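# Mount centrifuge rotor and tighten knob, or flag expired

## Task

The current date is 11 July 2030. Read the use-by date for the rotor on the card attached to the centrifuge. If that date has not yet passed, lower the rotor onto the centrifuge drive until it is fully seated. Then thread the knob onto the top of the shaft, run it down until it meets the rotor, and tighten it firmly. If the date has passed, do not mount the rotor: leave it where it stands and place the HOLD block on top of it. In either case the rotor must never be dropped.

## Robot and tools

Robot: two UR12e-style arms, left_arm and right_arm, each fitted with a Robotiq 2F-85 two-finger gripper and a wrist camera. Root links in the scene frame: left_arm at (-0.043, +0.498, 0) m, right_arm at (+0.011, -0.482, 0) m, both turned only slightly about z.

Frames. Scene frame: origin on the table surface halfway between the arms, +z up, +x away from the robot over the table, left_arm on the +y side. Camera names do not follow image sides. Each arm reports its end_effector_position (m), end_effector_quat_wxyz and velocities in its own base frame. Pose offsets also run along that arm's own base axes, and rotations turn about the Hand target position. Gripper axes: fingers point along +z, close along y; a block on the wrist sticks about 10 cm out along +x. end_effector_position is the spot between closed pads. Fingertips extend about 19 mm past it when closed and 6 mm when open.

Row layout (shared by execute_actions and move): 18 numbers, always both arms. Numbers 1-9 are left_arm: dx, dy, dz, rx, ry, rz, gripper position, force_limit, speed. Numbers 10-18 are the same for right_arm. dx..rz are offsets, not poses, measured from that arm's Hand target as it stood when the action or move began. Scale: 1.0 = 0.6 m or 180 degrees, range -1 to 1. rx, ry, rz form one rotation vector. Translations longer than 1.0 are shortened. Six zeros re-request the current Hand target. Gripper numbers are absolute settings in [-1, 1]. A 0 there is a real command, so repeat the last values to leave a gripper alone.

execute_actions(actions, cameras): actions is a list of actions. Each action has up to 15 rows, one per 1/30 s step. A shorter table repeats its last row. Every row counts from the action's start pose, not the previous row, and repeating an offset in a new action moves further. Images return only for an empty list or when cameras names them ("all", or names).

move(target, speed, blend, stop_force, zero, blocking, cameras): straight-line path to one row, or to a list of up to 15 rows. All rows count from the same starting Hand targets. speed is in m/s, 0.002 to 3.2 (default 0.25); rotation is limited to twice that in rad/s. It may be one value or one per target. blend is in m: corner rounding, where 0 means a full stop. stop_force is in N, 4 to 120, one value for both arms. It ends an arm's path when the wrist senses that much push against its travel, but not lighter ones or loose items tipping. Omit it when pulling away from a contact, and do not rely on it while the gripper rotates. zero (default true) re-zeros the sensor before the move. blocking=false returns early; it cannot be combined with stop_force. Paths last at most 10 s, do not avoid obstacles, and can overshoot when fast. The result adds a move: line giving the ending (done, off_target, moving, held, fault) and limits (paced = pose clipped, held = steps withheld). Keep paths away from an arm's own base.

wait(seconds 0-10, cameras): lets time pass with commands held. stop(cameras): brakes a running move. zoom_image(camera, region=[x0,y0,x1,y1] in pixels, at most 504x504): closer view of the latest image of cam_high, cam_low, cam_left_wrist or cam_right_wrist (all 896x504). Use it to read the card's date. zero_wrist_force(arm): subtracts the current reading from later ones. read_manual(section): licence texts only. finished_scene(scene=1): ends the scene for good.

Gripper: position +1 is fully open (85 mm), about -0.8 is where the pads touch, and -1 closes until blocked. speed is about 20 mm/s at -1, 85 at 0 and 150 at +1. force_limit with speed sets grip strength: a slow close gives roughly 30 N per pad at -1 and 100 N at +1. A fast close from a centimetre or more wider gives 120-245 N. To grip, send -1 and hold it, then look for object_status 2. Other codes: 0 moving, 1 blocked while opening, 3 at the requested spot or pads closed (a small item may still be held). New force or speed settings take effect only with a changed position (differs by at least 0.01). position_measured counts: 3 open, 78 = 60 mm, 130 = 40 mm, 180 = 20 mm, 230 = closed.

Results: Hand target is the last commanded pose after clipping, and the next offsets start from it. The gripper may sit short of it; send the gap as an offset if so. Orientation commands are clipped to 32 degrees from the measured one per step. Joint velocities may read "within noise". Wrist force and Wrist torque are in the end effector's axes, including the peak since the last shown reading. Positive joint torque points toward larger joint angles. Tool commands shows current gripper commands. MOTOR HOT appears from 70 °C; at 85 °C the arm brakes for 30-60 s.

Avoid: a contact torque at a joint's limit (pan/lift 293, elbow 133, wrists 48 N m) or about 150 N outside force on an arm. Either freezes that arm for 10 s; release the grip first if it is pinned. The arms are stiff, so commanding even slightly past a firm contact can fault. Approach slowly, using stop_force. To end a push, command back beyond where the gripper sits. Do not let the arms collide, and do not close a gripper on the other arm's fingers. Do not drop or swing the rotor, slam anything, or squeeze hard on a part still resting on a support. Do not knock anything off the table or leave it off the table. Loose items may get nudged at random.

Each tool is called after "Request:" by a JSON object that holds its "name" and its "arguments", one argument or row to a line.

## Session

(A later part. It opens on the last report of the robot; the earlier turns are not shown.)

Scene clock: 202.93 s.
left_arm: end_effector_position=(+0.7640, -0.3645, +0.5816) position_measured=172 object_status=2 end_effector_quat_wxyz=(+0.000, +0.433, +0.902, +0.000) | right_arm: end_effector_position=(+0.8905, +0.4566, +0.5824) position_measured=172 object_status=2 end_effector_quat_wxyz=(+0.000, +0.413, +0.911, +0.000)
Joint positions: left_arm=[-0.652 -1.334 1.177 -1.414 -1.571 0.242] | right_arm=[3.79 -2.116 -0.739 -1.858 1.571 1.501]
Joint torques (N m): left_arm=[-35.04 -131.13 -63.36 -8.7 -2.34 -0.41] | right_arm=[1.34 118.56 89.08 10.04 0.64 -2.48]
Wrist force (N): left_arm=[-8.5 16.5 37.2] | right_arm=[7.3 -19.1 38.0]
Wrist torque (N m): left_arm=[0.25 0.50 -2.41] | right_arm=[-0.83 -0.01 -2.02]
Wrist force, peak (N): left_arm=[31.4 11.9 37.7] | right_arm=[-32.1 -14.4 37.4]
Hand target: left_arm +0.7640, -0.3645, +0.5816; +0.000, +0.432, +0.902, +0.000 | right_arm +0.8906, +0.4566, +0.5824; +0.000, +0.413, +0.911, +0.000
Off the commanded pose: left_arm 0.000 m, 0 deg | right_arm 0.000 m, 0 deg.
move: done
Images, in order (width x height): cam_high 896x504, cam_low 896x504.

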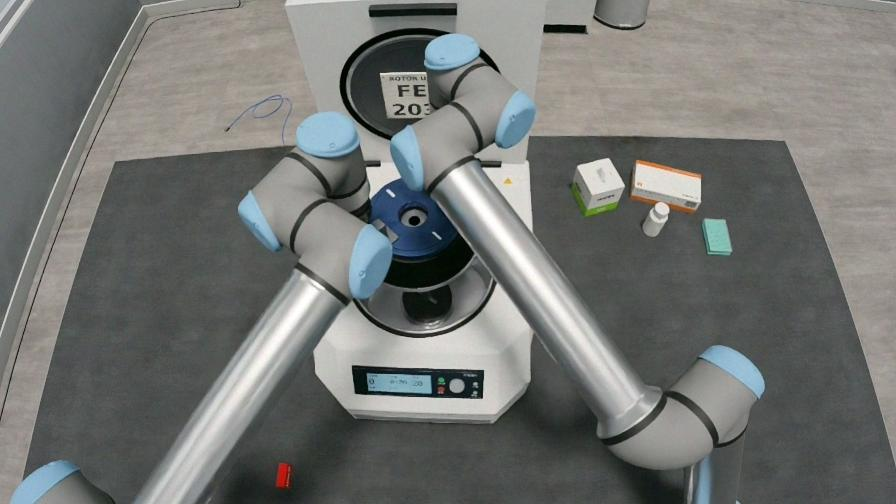

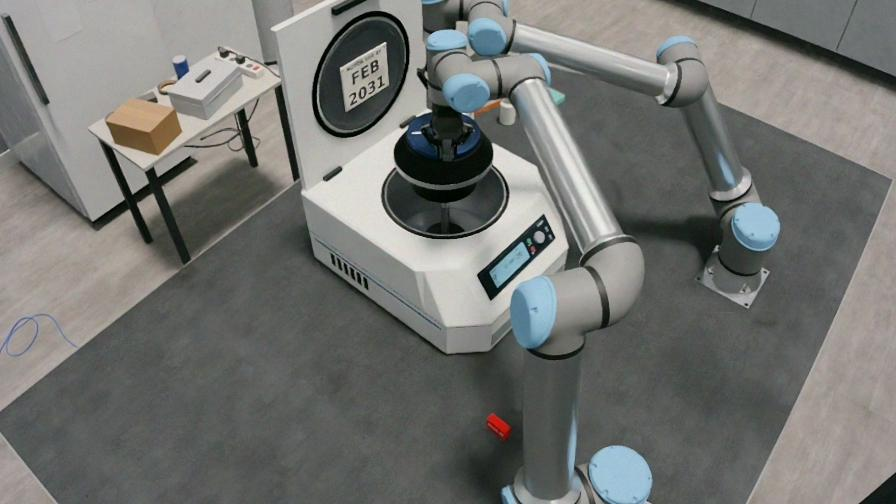

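Request:
{"name": "move", "arguments": {
  "target": [0,0,0.16,0,0,0,-1,0.4,-1,0,0,0.16,0,0,0,-1,0.4,-1],
  "speed": 0.1,
  "cameras": ["cam_high","cam_low"]
}}

Request:
{"name": "zoom_image", "arguments": {
  "camera": "cam_high",
  "region": [395, 260, 460, 330]
}}

Request:
{"name": "zoom_image", "arguments": {
  "camera": "cam_low",
  "region": [410, 190, 480, 245]
}}

Scene clock: 206.57 s.
left_arm: end_effector_position=(+0.7640, -0.3645, +0.6776) position_measured=172 object_status=2 end_effector_quat_wxyz=(+0.000, +0.432, +0.902, +0.000) | right_arm: end_effector_position=(+0.8906, +0.4566, +0.6783) position_measured=172 object_status=2 end_effector_quat_wxyz=(+0.000, +0.413, +0.911, +0.000)
Joint positions: left_arm=[-0.652 -1.289 0.946 -1.228 -1.571 0.242] | right_arm=[3.79 -2.239 -0.349 -2.125 1.571 1.501]
Joint torques (N m): left_arm=[-18.5 -94.54 -81.34 -4.87 -6.15 3.17] | right_arm=[-9.64 121.49 77.46 10.41 3.41 -0.77]
Wrist force (N): left_arm=[-0.3 17.8 36.8] | right_arm=[-1.0 -20.4 37.9]
Wrist torque (N m): left_arm=[0.21 0.40 -2.65] | right_arm=[-0.78 0.06 -2.19]
Wrist force, peak (N): left_arm=[-10.8 16.4 42.3] | right_arm=[11.2 -19.2 41.7]
Hand target: left_arm +0.7640, -0.3645, +0.6776; +0.000, +0.432, +0.902, +0.000 | right_arm +0.8906, +0.4566, +0.6784; +0.000, +0.413, +0.911, +0.000
Off the commanded pose: left_arm 0.000 m, 0 deg | right_arm 0.000 m, 0 deg.
move: done
Images, in order (width x height): cam_high 896x504, cam_low 896x504.

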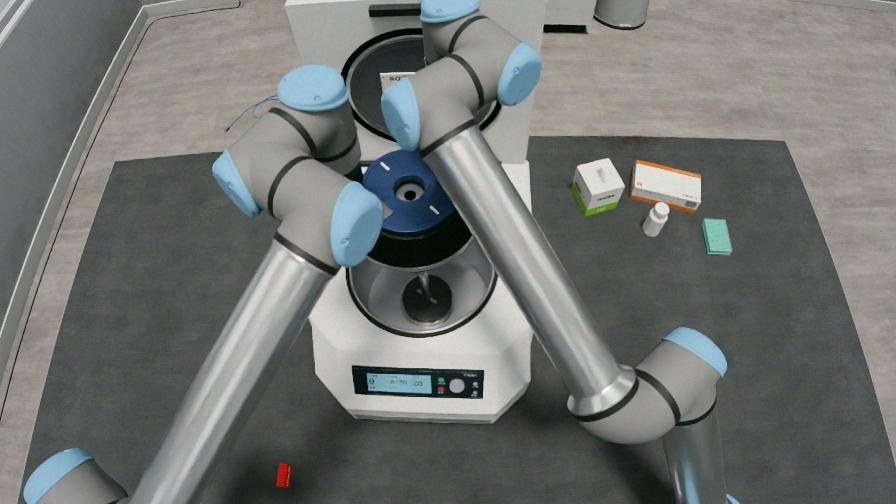

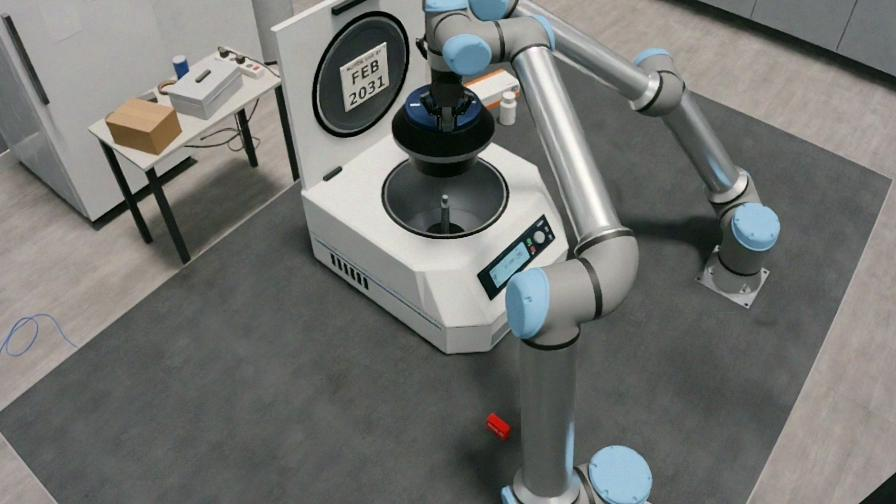

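Scaled by 7.200 from the camera's 896x504 image, which has a finer 1280x720 frame.

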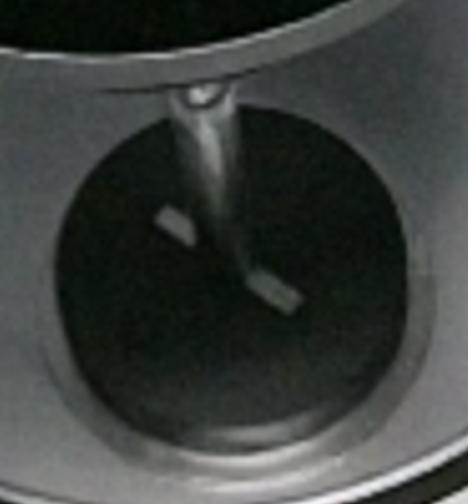

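Scaled by 7.200 from the camera's 896x504 image, which has a finer 1280x720 frame.

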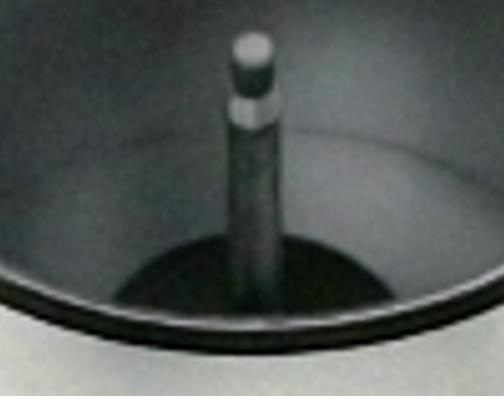

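Request:
{"name": "zoom_image", "arguments": {
  "camera": "cam_high",
  "region": [375, 150, 445, 220]
}}

Scaled by 7.200 from the camera's 896x504 image, which has a finer 1280x720 frame.

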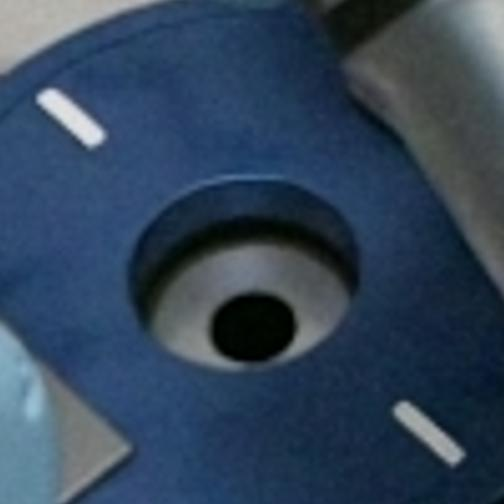

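Request:
{"name": "move", "arguments": {
  "target": [
    [-0.0202,-0.0195,0,0,0,0.0417,-1,0.4,-1,0.0193,0.0203,0,0,0,0.0417,-1,0.4,-1],
    [-0.0202,-0.0195,-0.321,0,0,0.0417,-1,0.4,-1,0.0193,0.0203,-0.321,0,0,0.0417,-1,0.4,-1]
  ],
  "speed": 0.12
}}

Request:
{"name": "move", "arguments": {
  "target": [0,0,-0.05,0,0,0,-1,0.4,-1,0,0,-0.05,0,0,0,-1,0.4,-1],
  "speed": 0.01,
  "stop_force": 10
}}

Scene clock: 211.07 s.
left_arm: end_effector_position=(+0.7518, -0.3762, +0.4851) position_measured=172 object_status=2 end_effector_quat_wxyz=(+0.000, +0.373, +0.928, +0.000) | right_arm: end_effector_position=(+0.9021, +0.4687, +0.4858) position_measured=172 object_status=2 end_effector_quat_wxyz=(+0.000, +0.353, +0.936, +0.000)
Joint positions: left_arm=[-0.673 -1.355 1.373 -1.589 -1.571 0.091] | right_arm=[3.793 -2.108 -0.923 -1.681 1.571 1.372]
Joint torques (N m): left_arm=[-18.16 -116.67 -62.13 -8.95 -1.15 -0.41] | right_arm=[-5.93 149.61 82.11 19.37 -7.33 5.62]
Wrist force (N): left_arm=[-8.0 10.5 33.1] | right_arm=[13.7 -22.3 38.7]
Wrist torque (N m): left_arm=[1.16 0.70 -2.27] | right_arm=[0.01 0.12 -1.90]
Wrist force, peak (N): left_arm=[-22.1 7.1 46.6] | right_arm=[19.2 -25.8 39.5]
Hand target: left_arm +0.7519, -0.3762, +0.4850; +0.000, +0.373, +0.928, +0.000 | right_arm +0.9022, +0.4687, +0.4858; +0.000, +0.353, +0.936, +0.000
Off the commanded pose: left_arm 0.000 m, 0 deg | right_arm 0.000 m, 0 deg.
move: done

Scene clock: 212.90 s.
left_arm: end_effector_position=(+0.7519, -0.3762, +0.4779) position_measured=172 object_status=2 end_effector_quat_wxyz=(+0.000, +0.373, +0.928, +0.000) | right_arm: end_effector_position=(+0.9021, +0.4687, +0.4778) position_measured=172 object_status=2 end_effector_quat_wxyz=(+0.000, +0.353, +0.936, +0.000)
Joint positions: left_arm=[-0.673 -1.355 1.385 -1.602 -1.571 0.091] | right_arm=[3.793 -2.107 -0.94 -1.666 1.571 1.372]
Joint torques (N m): left_arm=[-5.71 -102.75 -80.97 -3.85 -0.92 -0.34] | right_arm=[-9.76 120.35 95.83 12.93 -5.65 5.43]
Wrist force (N): left_arm=[-9.6 8.2 33.7] | right_arm=[14.2 -24.5 35.2]
Wrist torque (N m): left_arm=[1.66 0.95 -2.23] | right_arm=[0.54 0.39 -1.89]
Wrist force, peak (N): left_arm=[-13.7 7.7 35.5] | right_arm=[16.0 -22.1 38.8]
Hand target: left_arm +0.7518, -0.3762, +0.4779; +0.000, +0.373, +0.928, +0.000 (not the last commanded pose) | right_arm +0.9021, +0.4687, +0.4778; +0.000, +0.353, +0.936, +0.000 (not the last commanded pose)
Off the commanded pose: left_arm 0.023 m, 0 deg | right_arm 0.022 m, 0 deg.
move: contact (left_arm, right_arm)

Request:
{"name": "move", "arguments": {
  "target": [-0.0022,-0.0024,0.012,0,0,0,-1,0.4,-1,-0.0022,-0.0025,0.0122,0,0,0,-1,0.4,-1],
  "speed": 0.03
}}

Request:
{"name": "move", "arguments": {
  "target": [0,0,-0.06,0,0,0,-1,0.4,-1,0,0,-0.06,0,0,0,-1,0.4,-1],
  "speed": 0.01,
  "stop_force": 10
}}

Scene clock: 214.23 s.
left_arm: end_effector_position=(+0.7506, -0.3776, +0.4850) position_measured=172 object_status=2 end_effector_quat_wxyz=(+0.000, +0.373, +0.928, +0.000) | right_arm: end_effector_position=(+0.9008, +0.4673, +0.4850) position_measured=172 object_status=2 end_effector_quat_wxyz=(+0.000, +0.353, +0.936, +0.000)
Joint positions: left_arm=[-0.675 -1.356 1.374 -1.589 -1.571 0.089] | right_arm=[3.792 -2.104 -0.931 -1.678 1.571 1.372]
Joint torques (N m): left_arm=[-35.3 -130.92 -82.53 -3.51 -2.71 -0.33] | right_arm=[-18.31 146.35 92.56 9.81 -5.73 -2.48]
Wrist force (N): left_arm=[-10.9 15.5 39.2] | right_arm=[10.0 -17.8 35.9]
Wrist torque (N m): left_arm=[0.33 0.69 -2.31] | right_arm=[-0.85 0.14 -1.86]
Wrist force, peak (N): left_arm=[-11.2 12.6 40.7] | right_arm=[14.1 -24.8 35.3]
Hand target: left_arm +0.7505, -0.3777, +0.4851; +0.000, +0.373, +0.928, +0.000 | right_arm +0.9008, +0.4672, +0.4851; +0.000, +0.353, +0.936, +0.000
Off the commanded pose: left_arm 0.000 m, 0 deg | right_arm 0.000 m, 0 deg.
move: done

Scene clock: 216.80 s.
left_arm: end_effector_position=(+0.7505, -0.3777, +0.4766) position_measured=172 object_status=2 end_effector_quat_wxyz=(+0.000, +0.373, +0.928, +0.000) | right_arm: end_effector_position=(+0.9008, +0.4672, +0.4749) position_measured=172 object_status=2 end_effector_quat_wxyz=(+0.000, +0.353, +0.936, +0.000)
Joint positions: left_arm=[-0.675 -1.356 1.389 -1.604 -1.571 0.089] | right_arm=[3.792 -2.102 -0.952 -1.658 1.571 1.372]
Joint torques (N m): left_arm=[-10.01 -142.29 -87.73 -6.74 -0.17 -0.32] | right_arm=[-16.35 111.55 90.76 12.13 -5.51 -2.28]
Wrist force (N): left_arm=[-18.2 9.3 48.5] | right_arm=[11.3 -24.1 29.0]
Wrist torque (N m): left_arm=[1.46 1.24 -2.22] | right_arm=[0.33 0.71 -1.90]
Wrist force, peak (N): left_arm=[-22.0 9.1 52.0] | right_arm=[13.3 -23.1 33.2]
Hand target: left_arm +0.7505, -0.3777, +0.4767; +0.000, +0.373, +0.928, +0.000 (not the last commanded pose) | right_arm +0.9008, +0.4672, +0.4748; +0.000, +0.353, +0.936, +0.000 (not the last commanded pose)
Off the commanded pose: left_arm 0.028 m, 0 deg | right_arm 0.026 m, 0 deg.
move: contact (left_arm, right_arm)

Request:
{"name": "move", "arguments": {
  "target": [-0.0014,-0.0028,0.0057,0,0,0,-1,0.4,-1,-0.0013,-0.0028,0.01,0,0,0,-1,0.4,-1],
  "speed": 0.03
}}

Request:
{"name": "move", "arguments": {
  "target": [0,0,-0.06,0,0,0,-1,0.4,-1,0,0,-0.06,0,0,0,-1,0.4,-1],
  "speed": 0.01,
  "stop_force": 10
}}

Scene clock: 218.23 s.
left_arm: end_effector_position=(+0.7497, -0.3793, +0.4801) position_measured=172 object_status=2 end_effector_quat_wxyz=(+0.000, +0.373, +0.928, +0.000) | right_arm: end_effector_position=(+0.9001, +0.4656, +0.4807) position_measured=172 object_status=2 end_effector_quat_wxyz=(+0.000, +0.353, +0.936, +0.000)
Joint positions: left_arm=[-0.677 -1.356 1.383 -1.598 -1.571 0.086] | right_arm=[3.792 -2.101 -0.944 -1.668 1.571 1.371]
Joint torques (N m): left_arm=[-35.19 -128.3 -83.28 -2.92 -4.31 -0.51] | right_arm=[-16.92 144.92 93.43 9.9 -5.94 -2.39]
Wrist force (N): left_arm=[-11.3 15.2 37.9] | right_arm=[9.9 -17.8 37.1]
Wrist torque (N m): left_arm=[0.25 0.63 -2.29] | right_arm=[-0.81 0.06 -1.88]
Wrist force, peak (N): left_arm=[-18.7 8.8 49.4] | right_arm=[10.2 -18.1 37.0]
Hand target: left_arm +0.7497, -0.3794, +0.4801; +0.000, +0.373, +0.928, +0.000 | right_arm +0.9000, +0.4656, +0.4808; +0.000, +0.353, +0.936, +0.000
Off the commanded pose: left_arm 0.000 m, 0 deg | right_arm 0.000 m, 0 deg.
move: done

Scene clock: 219.80 s.
left_arm: end_effector_position=(+0.7496, -0.3794, +0.4772) position_measured=172 object_status=2 end_effector_quat_wxyz=(+0.000, +0.373, +0.928, +0.000) | right_arm: end_effector_position=(+0.9000, +0.4655, +0.4746) position_measured=172 object_status=2 end_effector_quat_wxyz=(+0.000, +0.353, +0.936, +0.000)
Joint positions: left_arm=[-0.677 -1.356 1.388 -1.603 -1.571 0.086] | right_arm=[3.792 -2.099 -0.957 -1.656 1.571 1.371]
Joint torques (N m): left_arm=[-22 -126.66 -86.67 -5.36 -5.34 -0.39] | right_arm=[-16.65 112.59 89.69 10.1 -5.65 -2.2]
Wrist force (N): left_arm=[-15.3 14.0 45.1] | right_arm=[11.9 -20.0 29.3]
Wrist torque (N m): left_arm=[0.52 1.23 -2.31] | right_arm=[-0.49 0.62 -1.95]
Wrist force, peak (N): left_arm=[-23.3 13.1 52.8] | right_arm=[14.3 -18.7 38.3]
Hand target: left_arm +0.7496, -0.3793, +0.4772; +0.000, +0.373, +0.928, +0.000 (not the last commanded pose) | right_arm +0.9000, +0.4656, +0.4746; +0.000, +0.353, +0.936, +0.000 (not the last commanded pose)
Off the commanded pose: left_arm 0.033 m, 0 deg | right_arm 0.030 m, 0 deg.
move: contact (left_arm, right_arm)

Request:
{"name": "move", "arguments": {
  "target": [0.0008,-0.0017,0.0048,0,0,0,-1,0.4,-1,0.0008,-0.0018,0.0103,0,0,0,-1,0.4,-1],
  "speed": 0.03
}}

Request:
{"name": "move", "arguments": {
  "target": [0,0,-0.06,0,0,0,-1,0.4,-1,0,0,-0.06,0,0,0,-1,0.4,-1],
  "speed": 0.01,
  "stop_force": 14
}}

Scene clock: 221.33 s.
left_arm: end_effector_position=(+0.7501, -0.3803, +0.4801) position_measured=172 object_status=2 end_effector_quat_wxyz=(+0.000, +0.373, +0.928, +0.000) | right_arm: end_effector_position=(+0.9005, +0.4645, +0.4807) position_measured=172 object_status=2 end_effector_quat_wxyz=(+0.000, +0.353, +0.936, +0.000)
Joint positions: left_arm=[-0.678 -1.355 1.381 -1.598 -1.571 0.086] | right_arm=[3.79 -2.1 -0.945 -1.668 1.571 1.37]
Joint torques (N m): left_arm=[-34.48 -94.39 -82.6 -2.48 -4.49 -0.39] | right_arm=[-19.26 120.9 94.07 10.1 -5.62 -2.59]
Wrist force (N): left_arm=[-13.2 14.7 38.1] | right_arm=[12.2 -17.6 37.1]
Wrist torque (N m): left_arm=[0.23 0.66 -2.24] | right_arm=[-0.82 -0.01 -1.82]
Wrist force, peak (N): left_arm=[-16.1 13.7 46.3] | right_arm=[12.2 -17.6 37.1]
Hand target: left_arm +0.7501, -0.3804, +0.4801; +0.000, +0.373, +0.928, +0.000 | right_arm +0.9005, +0.4645, +0.4808; +0.000, +0.353, +0.936, +0.000
Off the commanded pose: left_arm 0.000 m, 0 deg | right_arm 0.000 m, 0 deg.
move: done

Scene clock: 222.93 s.
left_arm: end_effector_position=(+0.7501, -0.3804, +0.4783) position_measured=172 object_status=2 end_effector_quat_wxyz=(+0.000, +0.373, +0.928, +0.000) | right_arm: end_effector_position=(+0.9005, +0.4645, +0.4743) position_measured=172 object_status=2 end_effector_quat_wxyz=(+0.000, +0.353, +0.936, +0.000)
Joint positions: left_arm=[-0.678 -1.354 1.384 -1.601 -1.571 0.086] | right_arm=[3.79 -2.099 -0.958 -1.656 1.571 1.37]
Joint torques (N m): left_arm=[-24.52 -139.77 -87.12 -5.22 -4.24 -0.1] | right_arm=[-18.12 112.08 87.39 10 -5.89 -2.05]
Wrist force (N): left_arm=[-16.1 14.3 46.7] | right_arm=[12.6 -19.9 27.3]
Wrist torque (N m): left_arm=[0.38 1.46 -2.31] | right_arm=[-0.60 0.96 -1.99]
Wrist force, peak (N): left_arm=[-23.7 13.4 54.1] | right_arm=[14.0 -17.5 38.7]
Hand target: left_arm +0.7501, -0.3804, +0.4784; +0.000, +0.373, +0.928, +0.000 (not the last commanded pose) | right_arm +0.9005, +0.4645, +0.4743; +0.000, +0.353, +0.936, +0.000 (not the last commanded pose)
Off the commanded pose: left_arm 0.034 m, 0 deg | right_arm 0.030 m, 0 deg.
move: contact (left_arm, right_arm)

Request:
{"name": "move", "arguments": {
  "target": [0,0,-0.0003,0,0,0,-1,0.4,-1,0,0,0.0077,0,0,0,-1,0.4,-1],
  "speed": 0.03
}}

Request:
{"name": "move", "arguments": {
  "target": [0,0,-0.0033,0,0,0,-1,0.4,-1,0,0,-0.0033,0,0,0,-1,0.4,-1],
  "speed": 0.01
}}

Scene clock: 224.10 s.
left_arm: end_effector_position=(+0.7501, -0.3804, +0.4784) position_measured=172 object_status=2 end_effector_quat_wxyz=(+0.000, +0.373, +0.928, +0.000) | right_arm: end_effector_position=(+0.9005, +0.4645, +0.4787) position_measured=172 object_status=2 end_effector_quat_wxyz=(+0.000, +0.353, +0.936, +0.000)
Joint positions: left_arm=[-0.678 -1.355 1.384 -1.602 -1.571 0.086] | right_arm=[3.79 -2.1 -0.949 -1.664 1.571 1.37]
Joint torques (N m): left_arm=[-11.64 -116.74 -58.36 -9.23 -4.35 -0.22] | right_arm=[-18.25 128.92 99.57 10.29 -5.97 -2.07]
Wrist force (N): left_arm=[-4.3 14.7 26.9] | right_arm=[15.3 -17.5 43.4]
Wrist torque (N m): left_arm=[0.28 0.70 -2.26] | right_arm=[-0.96 0.06 -1.80]
Wrist force, peak (N): left_arm=[-18.8 14.5 49.6] | right_arm=[15.3 -17.5 43.4]
Hand target: left_arm +0.7501, -0.3804, +0.4782; +0.000, +0.373, +0.928, +0.000 | right_arm +0.9005, +0.4645, +0.4789; +0.000, +0.353, +0.936, +0.000
Off the commanded pose: left_arm 0.000 m, 0 deg | right_arm 0.000 m, 0 deg.
move: done

Scene clock: 224.80 s.
left_arm: end_effector_position=(+0.7501, -0.3804, +0.4766) position_measured=172 object_status=2 end_effector_quat_wxyz=(+0.001, +0.373, +0.928, +0.000) | right_arm: end_effector_position=(+0.9005, +0.4645, +0.4770) position_measured=172 object_status=2 end_effector_quat_wxyz=(+0.000, +0.353, +0.936, +0.000)
Joint positions: left_arm=[-0.678 -1.355 1.388 -1.605 -1.571 0.086] | right_arm=[3.79 -2.1 -0.952 -1.661 1.571 1.37]
Joint torques (N m): left_arm=[-7.8 -53.98 -28.78 -10.65 -4.57 -0.11] | right_arm=[-17.47 152.13 85.76 18.8 -5.61 -2.07]
Wrist force (N): left_arm=[22.4 13.5 -29.5] | right_arm=[22.3 -18.1 43.9]
Wrist torque (N m): left_arm=[0.34 0.90 -2.31] | right_arm=[-0.85 0.34 -1.79]
Wrist force, peak (N): left_arm=[22.4 13.5 -29.5] | right_arm=[22.3 -18.1 43.9]
Hand target: left_arm +0.7501, -0.3804, +0.4762; +0.000, +0.373, +0.928, +0.000 | right_arm +0.9005, +0.4645, +0.4770; +0.000, +0.353, +0.936, +0.000
Off the commanded pose: left_arm 0.000 m, 0 deg | right_arm 0.000 m, 0 deg.
move: done

Request:
{"name": "move", "arguments": {
  "target": [
    [0,0,0.0055,0,0,0,-1,0.4,-1,0,0,0.0055,0,0,0,-1,0.4,-1],
    [-0.0019,0.0016,0.0055,0,0,0,-1,0.4,-1,-0.0019,0.0016,0.0055,0,0,0,-1,0.4,-1],
    [-0.0019,0.0016,-0.0003,0,0,0,-1,0.4,-1,-0.0019,0.0016,-0.0003,0,0,0,-1,0.4,-1]
  ],
  "speed": 0.02
}}

Scene clock: 226.57 s.
left_arm: end_effector_position=(+0.7490, -0.3794, +0.4763) position_measured=172 object_status=2 end_effector_quat_wxyz=(+0.000, +0.373, +0.928, +0.000) | right_arm: end_effector_position=(+0.8994, +0.4654, +0.4768) position_measured=172 object_status=2 end_effector_quat_wxyz=(+0.000, +0.353, +0.936, +0.000)
Joint positions: left_arm=[-0.678 -1.357 1.391 -1.606 -1.571 0.086] | right_arm=[3.792 -2.098 -0.954 -1.66 1.571 1.371]
Joint torques (N m): left_arm=[-2.18 -107.63 -50.73 -8.54 -4.28 2.68] | right_arm=[-2.72 145.94 80.34 17.34 -5.53 5.66]
Wrist force (N): left_arm=[-3.2 15.0 16.3] | right_arm=[17.1 -17.7 39.1]
Wrist torque (N m): left_arm=[0.17 0.72 -2.31] | right_arm=[-0.96 0.13 -2.06]
Wrist force, peak (N): left_arm=[25.7 13.8 -36.4] | right_arm=[25.9 -16.3 66.3]
Hand target: left_arm +0.7490, -0.3794, +0.4761; +0.000, +0.373, +0.928, +0.000 | right_arm +0.8994, +0.4654, +0.4768; +0.000, +0.353, +0.936, +0.000
Off the commanded pose: left_arm 0.000 m, 0 deg | right_arm 0.000 m, 0 deg.
move: done

Request:
{"name": "move", "arguments": {
  "target": [
    [-0.0011,0.0009,0.0024,0,0,0,-1,0.4,-1,-0.0011,0.0009,0.0017,0,0,0,-1,0.4,-1],
    [-0.0011,0.0009,-0.0026,0,0,0,-1,0.4,-1,-0.0011,0.0009,-0.0033,0,0,0,-1,0.4,-1]
  ],
  "speed": 0.02
}}

Scene clock: 227.90 s.
left_arm: end_effector_position=(+0.7483, -0.3789, +0.4746) position_measured=172 object_status=2 end_effector_quat_wxyz=(+0.000, +0.373, +0.928, +0.000) | right_arm: end_effector_position=(+0.8987, +0.4660, +0.4749) position_measured=172 object_status=2 end_effector_quat_wxyz=(+0.000, +0.353, +0.936, +0.000)
Joint positions: left_arm=[-0.678 -1.358 1.395 -1.609 -1.571 0.086] | right_arm=[3.793 -2.097 -0.959 -1.656 1.571 1.372]
Joint torques (N m): left_arm=[-2 -122.87 -62.96 -7.53 -4.63 3.6] | right_arm=[1.65 144.19 78.75 17.63 -5.41 5.74]
Wrist force (N): left_arm=[-16.2 15.4 39.0] | right_arm=[15.3 -18.1 36.2]
Wrist torque (N m): left_arm=[0.22 0.76 -2.29] | right_arm=[-0.79 0.06 -2.11]
Wrist force, peak (N): left_arm=[-16.3 15.1 39.6] | right_arm=[16.6 -17.6 41.7]
Hand target: left_arm +0.7483, -0.3789, +0.4745; +0.000, +0.373, +0.928, +0.000 | right_arm +0.8987, +0.4660, +0.4748; +0.000, +0.353, +0.936, +0.000
Off the commanded pose: left_arm 0.000 m, 0 deg | right_arm 0.000 m, 0 deg.
move: done

Request:
{"name": "move", "arguments": {
  "target": [0.0005,-0.0004,-0.04,0,0,0,-1,0.4,-1,0,0,-0.04,0,0,0,-1,0.4,-1],
  "speed": 0.03
}}

Request:
{"name": "move", "arguments": {
  "target": [0,0,-0.08,0,0,0,-1,0.4,-1,0,0,-0.08,0,0,0,-1,0.4,-1],
  "speed": 0.04,
  "stop_force": 30
}}

Scene clock: 229.63 s.
left_arm: end_effector_position=(+0.7486, -0.3791, +0.4506) position_measured=172 object_status=2 end_effector_quat_wxyz=(+0.000, +0.373, +0.928, +0.000) | right_arm: end_effector_position=(+0.8987, +0.4660, +0.4509) position_measured=172 object_status=2 end_effector_quat_wxyz=(+0.000, +0.353, +0.936, +0.000)
Joint positions: left_arm=[-0.678 -1.355 1.434 -1.65 -1.571 0.086] | right_arm=[3.793 -2.094 -1.006 -1.612 1.571 1.372]
Joint torques (N m): left_arm=[-0.96 -83.48 -64.19 -12.05 -4.8 3.4] | right_arm=[-3.05 150.63 81.98 16.54 -4.78 5.13]
Wrist force (N): left_arm=[3.4 14.6 33.3] | right_arm=[2.3 -16.3 39.9]
Wrist torque (N m): left_arm=[0.07 0.69 -2.23] | right_arm=[-0.92 0.16 -2.00]
Wrist force, peak (N): left_arm=[-16.3 15.2 39.3] | right_arm=[2.5 -16.6 40.0]
Hand target: left_arm +0.7486, -0.3791, +0.4505; +0.000, +0.373, +0.928, +0.000 | right_arm +0.8987, +0.4660, +0.4508; +0.000, +0.353, +0.936, +0.000
Off the commanded pose: left_arm 0.000 m, 0 deg | right_arm 0.000 m, 0 deg.
move: done

Scene clock: 231.83 s.
left_arm: end_effector_position=(+0.7486, -0.3791, +0.4025) position_measured=172 object_status=2 end_effector_quat_wxyz=(+0.000, +0.373, +0.928, +0.000) | right_arm: end_effector_position=(+0.8987, +0.4660, +0.4028) position_measured=172 object_status=2 end_effector_quat_wxyz=(+0.000, +0.353, +0.936, +0.000)
Joint positions: left_arm=[-0.678 -1.346 1.507 -1.733 -1.571 0.086] | right_arm=[3.793 -2.095 -1.09 -1.528 1.571 1.372]
Joint torques (N m): left_arm=[-10.15 -65.36 -58.32 -15.11 -5.77 3.35] | right_arm=[-10.31 137.45 89.51 17.2 -1.01 4.36]
Wrist force (N): left_arm=[21.4 15.8 15.4] | right_arm=[12.8 -12.9 50.3]
Wrist torque (N m): left_arm=[-0.19 0.65 -2.13] | right_arm=[-1.08 0.19 -1.91]
Wrist force, peak (N): left_arm=[3.6 14.9 32.7] | right_arm=[12.8 -12.9 50.3]
Hand target: left_arm +0.7486, -0.3791, +0.4025; +0.000, +0.373, +0.928, +0.000 | right_arm +0.8987, +0.4660, +0.4028; +0.000, +0.353, +0.936, +0.000
Off the commanded pose: left_arm 0.000 m, 0 deg | right_arm 0.000 m, 0 deg.
move: done

Request:
{"name": "move", "arguments": {
  "target": [-0.0013,0.0011,0.001,0,0,0,-1,0.4,-1,-0.0013,0.0011,-0.0003,0,0,0,-1,0.4,-1],
  "speed": 0.02
}}

Scene clock: 232.77 s.
left_arm: end_effector_position=(+0.7479, -0.3785, +0.4029) position_measured=172 object_status=2 end_effector_quat_wxyz=(+0.000, +0.373, +0.928, +0.000) | right_arm: end_effector_position=(+0.8980, +0.4666, +0.4028) position_measured=172 object_status=2 end_effector_quat_wxyz=(+0.000, +0.353, +0.936, +0.000)
Joint positions: left_arm=[-0.678 -1.347 1.508 -1.732 -1.571 0.086] | right_arm=[3.794 -2.094 -1.091 -1.527 1.571 1.373]
Joint torques (N m): left_arm=[-9.81 -140.14 -67.42 -2.35 -5.78 3.67] | right_arm=[10.22 137.55 74.13 15.72 -0.88 5.5]
Wrist force (N): left_arm=[-18.4 15.2 49.5] | right_arm=[6.0 -16.3 28.2]
Wrist torque (N m): left_arm=[0.07 0.76 -2.17] | right_arm=[-0.79 0.11 -2.03]
Wrist force, peak (N): left_arm=[-18.4 15.2 49.5] | right_arm=[12.6 -12.8 50.5]
Hand target: left_arm +0.7479, -0.3785, +0.4031; +0.000, +0.373, +0.928, +0.000 | right_arm +0.8980, +0.4666, +0.4026; +0.000, +0.353, +0.936, +0.000
Off the commanded pose: left_arm 0.000 m, 0 deg | right_arm 0.000 m, 0 deg.
move: done

Request:
{"name": "move", "arguments": {
  "target": [-0.0006,0.0005,-0.0838,0,0,0,-1,0.4,-1,-0.0006,0.0005,-0.0833,0,0,0,-1,0.4,-1],
  "speed": 0.04
}}

Scene clock: 236.67 s.
left_arm: end_effector_position=(+0.7475, -0.3782, +0.3529) position_measured=172 object_status=2 end_effector_quat_wxyz=(+0.000, +0.373, +0.928, +0.000) | right_arm: end_effector_position=(+0.8976, +0.4669, +0.3528) position_measured=172 object_status=2 end_effector_quat_wxyz=(+0.000, +0.353, +0.936, +0.000)
Joint positions: left_arm=[-0.678 -1.332 1.578 -1.818 -1.571 0.086] | right_arm=[3.794 -2.101 -1.168 -1.443 1.571 1.374]
Joint torques (N m): left_arm=[-1.33 -105.78 -62.85 -5.19 -5.87 3.79] | right_arm=[6.29 95.03 56.65 12.01 -0.13 5.42]
Wrist force (N): left_arm=[-27.4 20.5 52.5] | right_arm=[6.8 -11.6 7.4]
Wrist torque (N m): left_arm=[-0.04 0.68 -2.18] | right_arm=[-0.87 0.03 -2.02]
Wrist force, peak (N): left_arm=[-29.9 20.0 55.3] | right_arm=[5.3 -16.0 27.9]
Hand target: left_arm +0.7475, -0.3782, +0.3528; +0.000, +0.373, +0.928, +0.000 | right_arm +0.8976, +0.4669, +0.3526; +0.000, +0.353, +0.936, +0.000
Off the commanded pose: left_arm 0.000 m, 0 deg | right_arm 0.000 m, 0 deg.
move: done

Request:
{"name": "move", "arguments": {
  "target": [
    [0.0008,-0.0008,-0.0008,0,0,0,-1,0.4,-1,0.0005,-0.0004,0.0006,0,0,0,-1,0.4,-1],
    [0.0008,-0.0008,-0.0208,0,0,0,-1,0.4,-1,0.0005,-0.0004,-0.0194,0,0,0,-1,0.4,-1]
  ],
  "speed": 0.02
}}

Request:
{"name": "move", "arguments": {
  "target": [0,0,-0.03,0,0,0,-1,0.4,-1,0,0,-0.03,0,0,0,-1,0.4,-1],
  "speed": 0.01,
  "stop_force": 30
}}

Scene clock: 238.60 s.
left_arm: end_effector_position=(+0.7480, -0.3786, +0.3405) position_measured=172 object_status=2 end_effector_quat_wxyz=(+0.000, +0.373, +0.928, +0.000) | right_arm: end_effector_position=(+0.8979, +0.4667, +0.3411) position_measured=172 object_status=2 end_effector_quat_wxyz=(+0.000, +0.353, +0.936, +0.000)
Joint positions: left_arm=[-0.678 -1.326 1.593 -1.839 -1.571 0.086] | right_arm=[3.794 -2.104 -1.183 -1.425 1.571 1.373]
Joint torques (N m): left_arm=[-40.03 -71.4 -66.05 -18.15 -6.02 -0.4] | right_arm=[-13.6 118.78 71.51 12.57 0.19 -2.4]
Wrist force (N): left_arm=[31.3 24.9 22.4] | right_arm=[7.8 -2.7 31.8]
Wrist torque (N m): left_arm=[-0.31 0.18 -2.09] | right_arm=[-1.06 -0.12 -1.81]
Wrist force, peak (N): left_arm=[-27.2 20.9 52.5] | right_arm=[7.8 -2.7 32.4]
Hand target: left_arm +0.7480, -0.3786, +0.3403; +0.000, +0.373, +0.928, +0.000 | right_arm +0.8979, +0.4667, +0.3410; +0.000, +0.353, +0.936, +0.000
Off the commanded pose: left_arm 0.000 m, 0 deg | right_arm 0.000 m, 0 deg.
move: done

Scene clock: 240.13 s.
left_arm: end_effector_position=(+0.7480, -0.3786, +0.3365) position_measured=172 object_status=2 end_effector_quat_wxyz=(+0.000, +0.373, +0.928, +0.000) | right_arm: end_effector_position=(+0.8980, +0.4668, +0.3367) position_measured=172 object_status=2 end_effector_quat_wxyz=(+0.000, +0.353, +0.936, +0.000)
Joint positions: left_arm=[-0.678 -1.324 1.598 -1.846 -1.571 0.086] | right_arm=[3.794 -2.105 -1.19 -1.417 1.571 1.373]
Joint torques (N m): left_arm=[-41.15 -73.85 -70.03 -11.23 -7.02 0.05] | right_arm=[-15.27 111.43 67.5 3 0.13 -2.47]
Wrist force (N): left_arm=[40.5 25.1 -7.2] | right_arm=[5.7 -5.5 5.7]
Wrist torque (N m): left_arm=[-0.05 0.23 -2.26] | right_arm=[-0.80 -0.05 -2.00]
Wrist force, peak (N): left_arm=[53.9 23.2 -24.9] | right_arm=[7.5 -2.4 32.5]
Hand target: left_arm +0.7480, -0.3786, +0.3365; +0.000, +0.373, +0.928, +0.000 (not the last commanded pose) | right_arm +0.8980, +0.4668, +0.3367; +0.000, +0.353, +0.936, +0.000 (not the last commanded pose)
Off the commanded pose: left_arm 0.014 m, 0 deg | right_arm 0.014 m, 0 deg.
move: contact (left_arm, right_arm)

Request:
{"name": "move", "arguments": {
  "target": [-0.0012,0.00115,0.004,0,0,0,-1,0.4,-1,0,0,0.004,0,0,0,-1,0.4,-1],
  "cameras": ["cam_high"]
}}

Request:
{"name": "zoom_image", "arguments": {
  "camera": "cam_high",
  "region": [360, 190, 540, 330]
}}

Scene clock: 243.33 s.
left_arm: end_effector_position=(+0.7473, -0.3781, +0.3388) position_measured=172 object_status=2 end_effector_quat_wxyz=(+0.000, +0.373, +0.928, +0.000) | right_arm: end_effector_position=(+0.8980, +0.4668, +0.3391) position_measured=172 object_status=2 end_effector_quat_wxyz=(+0.000, +0.353, +0.936, +0.000)
Joint positions: left_arm=[-0.678 -1.326 1.597 -1.842 -1.571 0.086] | right_arm=[3.794 -2.105 -1.186 -1.421 1.571 1.373]
Joint torques (N m): left_arm=[-14.34 -159.57 -83.05 2.74 -7.12 3.9] | right_arm=[-12.81 132.73 82.75 7.17 -4.53 -1.77]
Wrist force (N): left_arm=[-45.1 21.5 68.4] | right_arm=[22.2 -11.5 20.7]
Wrist torque (N m): left_arm=[-0.01 0.73 -2.19] | right_arm=[-0.86 -0.07 -1.96]
Wrist force, peak (N): left_arm=[-45.1 21.5 68.4] | right_arm=[15.4 -6.3 31.5]
Hand target: left_arm +0.7473, -0.3780, +0.3389; +0.000, +0.373, +0.928, +0.000 | right_arm +0.8980, +0.4668, +0.3391; +0.000, +0.353, +0.936, +0.000
Off the commanded pose: left_arm 0.000 m, 0 deg | right_arm 0.000 m, 0 deg.
move: done
Images, in order (width x height): cam_high 896x504.

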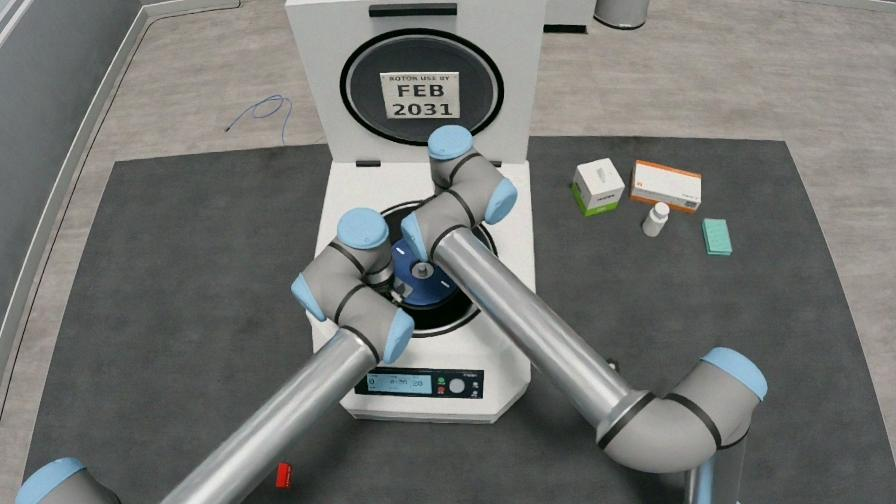

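Scaled by 2.800 from the camera's 896x504 image, which has a finer 1280x720 frame.

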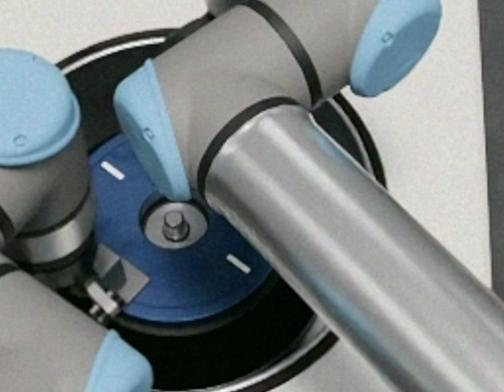

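Request:
{"name": "move", "arguments": {
  "target": [
    [-0.0057,-0.0076,0.0015,0,0,0.0139,-1,0.4,-1,0.006,0.0072,0.0015,0,0,0.0139,-1,0.4,-1],
    [-0.0057,-0.0076,-0.0058,0,0,0.0139,-1,0.4,-1,0.006,0.0072,-0.0058,0,0,0.0139,-1,0.4,-1]
  ]
}}

Scene clock: 245.80 s.
left_arm: end_effector_position=(+0.7439, -0.3825, +0.3361) position_measured=172 object_status=2 end_effector_quat_wxyz=(+0.001, +0.352, +0.936, +0.000) | right_arm: end_effector_position=(+0.9017, +0.4711, +0.3361) position_measured=172 object_status=2 end_effector_quat_wxyz=(+0.000, +0.332, +0.943, +0.001)
Joint positions: left_arm=[-0.685 -1.327 1.603 -1.848 -1.571 0.035] | right_arm=[3.795 -2.115 -1.176 -1.42 1.571 1.331]
Joint torques (N m): left_arm=[-37.8 -56.98 -28.67 -5.23 -4.17 -0.09] | right_arm=[-6.91 79.91 39.84 10.74 -5.6 -2.32]
Wrist force (N): left_arm=[-2.1 22.7 -15.2] | right_arm=[15.9 -12.1 -17.3]
Wrist torque (N m): left_arm=[0.31 0.75 -2.38] | right_arm=[-0.28 0.14 -1.94]
Wrist force, peak (N): left_arm=[-53.8 20.8 72.7] | right_arm=[24.5 -13.0 18.8]
Hand target: left_arm +0.7439, -0.3825, +0.3355; +0.000, +0.352, +0.936, +0.000 | right_arm +0.9016, +0.4711, +0.3356; +0.000, +0.332, +0.943, +0.000
Off the commanded pose: left_arm 0.001 m, 0 deg | right_arm 0.000 m, 0 deg.
move: done

Request:
{"name": "move", "arguments": {
  "target": [
    [0,0,0.0042,0,0,0,-1,0.4,-1,0,0,0.0042,0,0,0,-1,0.4,-1],
    [-0.0049,-0.0057,0.0042,0,0,0.0111,-1,0.4,-1,0.0047,0.0059,0.0042,0,0,0.0111,-1,0.4,-1],
    [-0.0049,-0.0057,-0.0005,0,0,0.0111,-1,0.4,-1,0.0047,0.0059,-0.0005,0,0,0.0111,-1,0.4,-1]
  ]
}}

Request:
{"name": "move", "arguments": {
  "target": [
    [0,0,0.0042,0,0,0,-1,0.4,-1,0,0,0.0042,0,0,0,-1,0.4,-1],
    [0.0158,0.0189,0.0042,0,0,-0.0361,-1,0.4,-1,-0.0156,-0.0188,0.0042,0,0,-0.0361,-1,0.4,-1],
    [0.0158,0.0189,-0.0005,0,0,-0.0361,-1,0.4,-1,-0.0156,-0.0188,-0.0005,0,0,-0.0361,-1,0.4,-1]
  ]
}}

Scene clock: 248.03 s.
left_arm: end_effector_position=(+0.7410, -0.3860, +0.3359) position_measured=172 object_status=2 end_effector_quat_wxyz=(+0.001, +0.336, +0.942, +0.000) | right_arm: end_effector_position=(+0.9045, +0.4747, +0.3359) position_measured=172 object_status=2 end_effector_quat_wxyz=(+0.000, +0.316, +0.949, +0.001)
Joint positions: left_arm=[-0.69 -1.329 1.605 -1.849 -1.571 -0.005] | right_arm=[3.796 -2.122 -1.165 -1.424 1.571 1.297]
Joint torques (N m): left_arm=[-36.39 -50.82 -18.09 -1.29 -6.16 -0.24] | right_arm=[-11.93 73.27 36.45 10.81 -7.44 -2.28]
Wrist force (N): left_arm=[-13.2 23.1 -23.1] | right_arm=[24.6 -13.8 -24.7]
Wrist torque (N m): left_arm=[0.45 0.81 -2.46] | right_arm=[-0.21 0.15 -2.02]
Wrist force, peak (N): left_arm=[-45.1 19.1 63.9] | right_arm=[21.3 -10.0 -31.9]
Hand target: left_arm +0.7409, -0.3859, +0.3352; +0.000, +0.336, +0.942, +0.000 | right_arm +0.9044, +0.4746, +0.3353; +0.000, +0.316, +0.949, +0.000
Off the commanded pose: left_arm 0.001 m, 0 deg | right_arm 0.001 m, 0 deg.
move: done

Scene clock: 249.57 s.
left_arm: end_effector_position=(+0.7506, -0.3746, +0.3357) position_measured=172 object_status=2 end_effector_quat_wxyz=(+0.001, +0.389, +0.921, +0.000) | right_arm: end_effector_position=(+0.8951, +0.4634, +0.3357) position_measured=172 object_status=2 end_effector_quat_wxyz=(+0.000, +0.369, +0.929, +0.001)
Joint positions: left_arm=[-0.672 -1.323 1.598 -1.848 -1.571 0.126] | right_arm=[3.793 -2.098 -1.203 -1.41 1.571 1.407]
Joint torques (N m): left_arm=[-3.35 -41.53 -14.23 -0.14 -8.42 3.88] | right_arm=[-20.55 64.61 27.14 8.8 -7.99 5.6]
Wrist force (N): left_arm=[-6.7 24.6 -32.3] | right_arm=[15.9 -10.4 -32.7]
Wrist torque (N m): left_arm=[0.35 0.67 -2.71] | right_arm=[-0.14 0.08 -2.18]
Wrist force, peak (N): left_arm=[-46.9 22.4 73.6] | right_arm=[27.2 -12.8 -29.4]
Hand target: left_arm +0.7504, -0.3746, +0.3349; +0.000, +0.389, +0.921, +0.000 | right_arm +0.8950, +0.4633, +0.3350; +0.000, +0.369, +0.929, +0.000
Off the commanded pose: left_arm 0.001 m, 0 deg | right_arm 0.001 m, 0 deg.
move: done

Request:
{"name": "move", "arguments": {
  "target": [
    [0,0,0.0042,0,0,0,-1,0.4,-1,0,0,0.0042,0,0,0,-1,0.4,-1],
    [0.0049,0.0059,0.0042,0,0,-0.0111,-1,0.4,-1,-0.0047,-0.006,0.0042,0,0,-0.0111,-1,0.4,-1],
    [0.0049,0.0059,0.0003,0,0,-0.0111,-1,0.4,-1,-0.0047,-0.006,0.0003,0,0,-0.0111,-1,0.4,-1]
  ]
}}

Request:
{"name": "move", "arguments": {
  "target": [
    [0,0,0.0042,0,0,0,-1,0.4,-1,0,0,0.0042,0,0,0,-1,0.4,-1],
    [0.0049,0.0061,0.0042,0,0,-0.0111,-1,0.4,-1,-0.0047,-0.0062,0.0042,0,0,-0.0111,-1,0.4,-1],
    [0.0049,0.0061,0.0003,0,0,-0.0111,-1,0.4,-1,-0.0047,-0.0062,0.0003,0,0,-0.0111,-1,0.4,-1]
  ]
}}

Scene clock: 252.10 s.
left_arm: end_effector_position=(+0.7535, -0.3711, +0.3358) position_measured=172 object_status=2 end_effector_quat_wxyz=(+0.001, +0.405, +0.914, +0.000) | right_arm: end_effector_position=(+0.8923, +0.4598, +0.3358) position_measured=172 object_status=2 end_effector_quat_wxyz=(+0.000, +0.385, +0.923, +0.001)
Joint positions: left_arm=[-0.666 -1.321 1.596 -1.847 -1.571 0.167] | right_arm=[3.792 -2.091 -1.214 -1.406 1.571 1.441]
Joint torques (N m): left_arm=[3.46 -61.1 -12.91 5.48 -6.95 4.23] | right_arm=[-40 65.95 30.94 9.26 -9.54 5.5]
Wrist force (N): left_arm=[-36.5 23.7 -16.3] | right_arm=[32.7 -11.8 -30.2]
Wrist torque (N m): left_arm=[0.27 0.91 -2.63] | right_arm=[-0.28 0.14 -2.11]
Wrist force, peak (N): left_arm=[-69.1 25.4 80.3] | right_arm=[22.3 -7.9 -56.5]
Hand target: left_arm +0.7534, -0.3711, +0.3350; +0.000, +0.405, +0.914, +0.000 | right_arm +0.8922, +0.4597, +0.3352; +0.000, +0.385, +0.923, +0.000
Off the commanded pose: left_arm 0.001 m, 0 deg | right_arm 0.001 m, 0 deg.
move: done

Scene clock: 253.40 s.
left_arm: end_effector_position=(+0.7564, -0.3675, +0.3359) position_measured=172 object_status=2 end_effector_quat_wxyz=(+0.001, +0.421, +0.907, +0.000) | right_arm: end_effector_position=(+0.8894, +0.4561, +0.3359) position_measured=172 object_status=2 end_effector_quat_wxyz=(+0.000, +0.401, +0.916, +0.001)
Joint positions: left_arm=[-0.661 -1.32 1.594 -1.847 -1.571 0.207] | right_arm=[3.79 -2.083 -1.225 -1.403 1.571 1.474]
Joint torques (N m): left_arm=[25.77 -94.29 -9.2 15.06 -2.12 3.9] | right_arm=[-68.59 61.69 31.21 9.93 -20.65 5.62]
Wrist force (N): left_arm=[-85.3 23.3 11.9] | right_arm=[61.0 -14.4 -32.2]
Wrist torque (N m): left_arm=[0.15 1.17 -2.64] | right_arm=[-0.44 -0.05 -2.08]
Wrist force, peak (N): left_arm=[-111.4 25.9 89.3] | right_arm=[61.0 -14.4 -32.2]
Hand target: left_arm +0.7563, -0.3674, +0.3352; +0.000, +0.421, +0.907, +0.000 | right_arm +0.8894, +0.4560, +0.3354; +0.000, +0.401, +0.916, +0.000
Off the commanded pose: left_arm 0.001 m, 0 deg | right_arm 0.001 m, 0 deg.
move: done

Request:
{"name": "move", "arguments": {
  "target": [
    [0.0015,-0.0015,0.005,0,0,0,-1,0.4,-1,-0.001,0.001,0.005,0,0,0,-1,0.4,-1]
  ]
}}

Scene clock: 255.17 s.
left_arm: end_effector_position=(+0.7571, -0.3681, +0.3376) position_measured=172 object_status=2 end_effector_quat_wxyz=(+0.000, +0.421, +0.907, +0.000) | right_arm: end_effector_position=(+0.8889, +0.4564, +0.3379) position_measured=172 object_status=2 end_effector_quat_wxyz=(+0.000, +0.401, +0.916, +0.000)
Joint positions: left_arm=[-0.661 -1.318 1.589 -1.841 -1.571 0.207] | right_arm=[3.791 -2.083 -1.222 -1.407 1.571 1.475]
Joint torques (N m): left_arm=[-14.35 -157.81 -85.45 5.17 -2.95 -0.42] | right_arm=[-25.69 132.8 80.15 4.81 -13.25 5.49]
Wrist force (N): left_arm=[-52.2 26.5 73.4] | right_arm=[34.7 -2.2 23.7]
Wrist torque (N m): left_arm=[-0.23 0.75 -2.17] | right_arm=[-0.87 -0.12 -1.80]
Wrist force, peak (N): left_arm=[-68.7 28.6 72.2] | right_arm=[69.4 -11.0 -45.4]
Hand target: left_arm +0.7572, -0.3683, +0.3382; +0.000, +0.421, +0.907, +0.000 | right_arm +0.8888, +0.4566, +0.3384; +0.000, +0.401, +0.916, +0.000
Off the commanded pose: left_arm 0.001 m, 0 deg | right_arm 0.001 m, 0 deg.
move: done

Request:
{"name": "move", "arguments": {
  "target": [
    [0.001,-0.001,0.01,0,0,0,-1,0.4,-1,-0.0006,0.0006,0.01,0,0,0,-1,0.4,-1],
    [0.001,-0.001,0.57,0,0,0,-1,0.4,-1,-0.0006,0.0006,0.57,0,0,0,-1,0.4,-1]
  ],
  "cameras": ["cam_high","cam_low"]
}}

Request:
{"name": "zoom_image", "arguments": {
  "camera": "cam_high",
  "region": [390, 250, 470, 335]
}}

Request:
{"name": "zoom_image", "arguments": {
  "camera": "cam_high",
  "region": [330, 130, 500, 270]
}}

Scene clock: 258.50 s.
left_arm: end_effector_position=(+0.7578, -0.3689, +0.6802) position_measured=172 object_status=2 end_effector_quat_wxyz=(+0.000, +0.421, +0.907, +0.000) | right_arm: end_effector_position=(+0.8884, +0.4569, +0.6804) position_measured=172 object_status=2 end_effector_quat_wxyz=(+0.000, +0.401, +0.916, +0.000)
Joint positions: left_arm=[-0.661 -1.295 0.949 -1.226 -1.571 0.207] | right_arm=[3.792 -2.236 -0.35 -2.126 1.571 1.476]
Joint torques (N m): left_arm=[-6.18 -82.02 -83.78 -11.07 -9.09 4.1] | right_arm=[14.71 121.47 77.34 8.81 9.6 -2.38]
Wrist force (N): left_arm=[21.4 15.3 38.2] | right_arm=[-22.7 -18.0 36.7]
Wrist torque (N m): left_arm=[0.10 0.42 -2.49] | right_arm=[-0.69 0.24 -2.17]
Wrist force, peak (N): left_arm=[-48.5 26.6 71.3] | right_arm=[-22.7 -18.0 36.7]
Hand target: left_arm +0.7578, -0.3689, +0.6802; +0.000, +0.421, +0.907, +0.000 | right_arm +0.8884, +0.4570, +0.6804; +0.000, +0.401, +0.916, +0.000
Off the commanded pose: left_arm 0.000 m, 0 deg | right_arm 0.000 m, 0 deg.
move: done
Images, in order (width x height): cam_high 896x504, cam_low 896x504.

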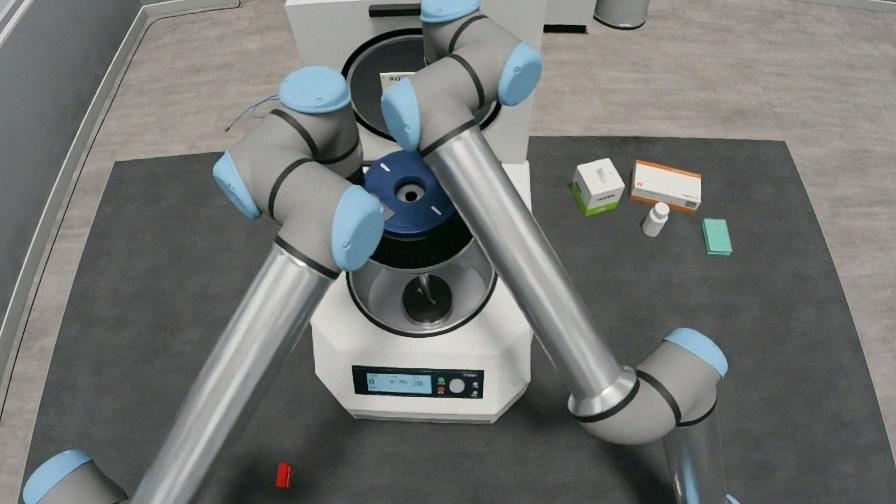

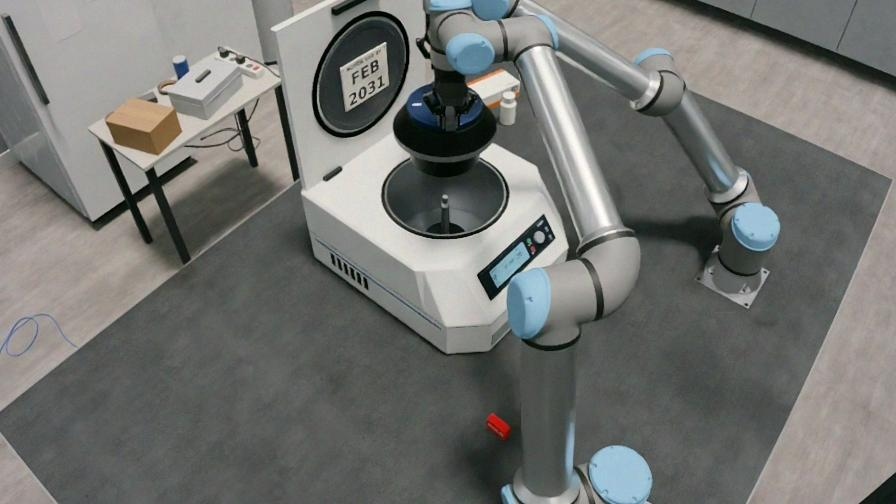

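Scaled by 5.929 from the camera's 896x504 image, which has a finer 1280x720 frame.

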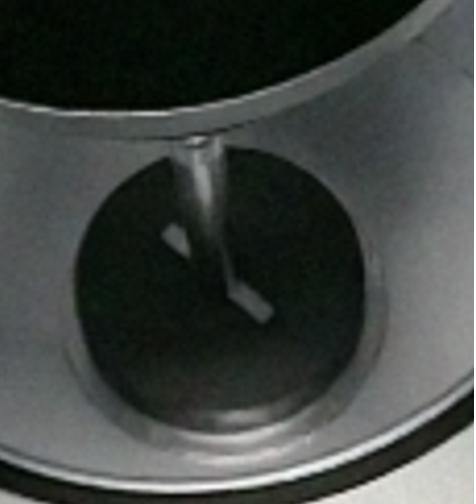

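Scaled by 2.965 from the camera's 896x504 image, which has a finer 1280x720 frame.

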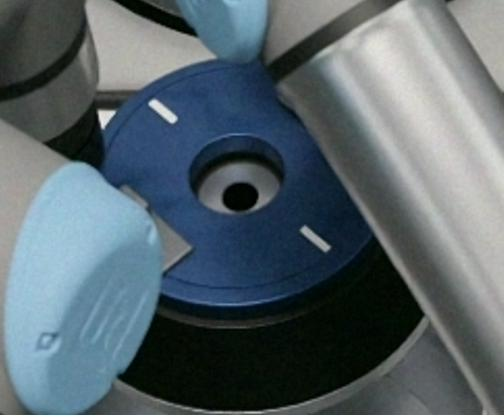

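Request:
{"name": "zoom_image", "arguments": {
  "camera": "cam_low",
  "region": [410, 180, 480, 245]
}}

Request:
{"name": "zoom_image", "arguments": {
  "camera": "cam_high",
  "region": [402, 270, 452, 320]
}}

Request:
{"name": "zoom_image", "arguments": {
  "camera": "cam_high",
  "region": [390, 165, 440, 215]
}}

Scaled by 7.200 from the camera's 896x504 image, which has a finer 1280x720 frame.

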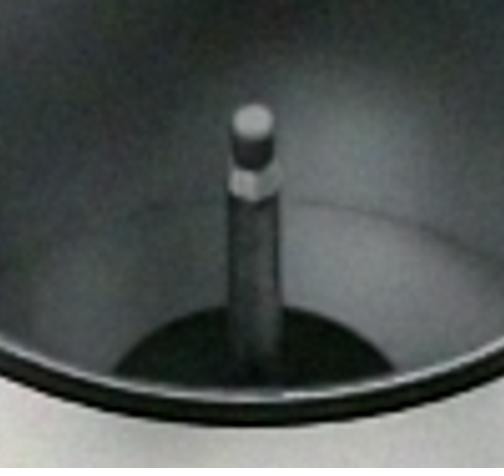

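Scaled by 10.080 from the camera's 896x504 image, which has a finer 1280x720 frame.

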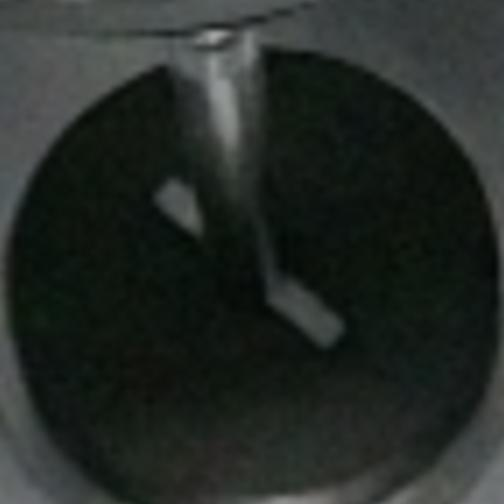

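Scaled by 10.080 from the camera's 896x504 image, which has a finer 1280x720 frame.

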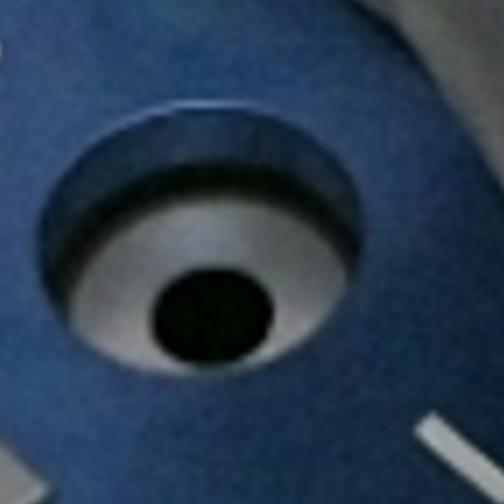

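Request:
{"name": "move", "arguments": {
  "target": [
    [-0.0028,-0.0025,-0.3,0,0,0.0056,-1,0.4,-1,0.0027,0.0026,-0.3,0,0,0.0056,-1,0.4,-1],
    [-0.0028,-0.0025,-0.5587,0,0,0.0056,-1,0.4,-1,0.0027,0.0026,-0.5587,0,0,0.0056,-1,0.4,-1]
  ],
  "blend": [0.02,0],
  "speed": 0.12
}}

Scene clock: 264.17 s.
left_arm: end_effector_position=(+0.7561, -0.3704, +0.3451) position_measured=172 object_status=2 end_effector_quat_wxyz=(+0.000, +0.413, +0.911, +0.000) | right_arm: end_effector_position=(+0.8900, +0.4586, +0.3453) position_measured=172 object_status=2 end_effector_quat_wxyz=(+0.000, +0.393, +0.919, +0.000)
Joint positions: left_arm=[-0.664 -1.322 1.579 -1.829 -1.571 0.187] | right_arm=[3.792 -2.084 -1.207 -1.42 1.571 1.459]
Joint torques (N m): left_arm=[-23.56 -77.08 -67.49 -16.84 -6.99 -0.74] | right_arm=[2.53 112.32 64.91 10.58 -3.78 -0.77]
Wrist force (N): left_arm=[32.1 24.7 27.2] | right_arm=[-2.2 -1.0 23.7]
Wrist torque (N m): left_arm=[-0.13 0.28 -1.89] | right_arm=[-0.83 -0.01 -1.49]
Wrist force, peak (N): left_arm=[32.1 24.7 27.2] | right_arm=[-25.5 -17.1 37.7]
Hand target: left_arm +0.7561, -0.3704, +0.3450; +0.000, +0.413, +0.911, +0.000 | right_arm +0.8901, +0.4585, +0.3452; +0.000, +0.393, +0.919, +0.000
Off the commanded pose: left_arm 0.000 m, 0 deg | right_arm 0.000 m, 0 deg.
move: done


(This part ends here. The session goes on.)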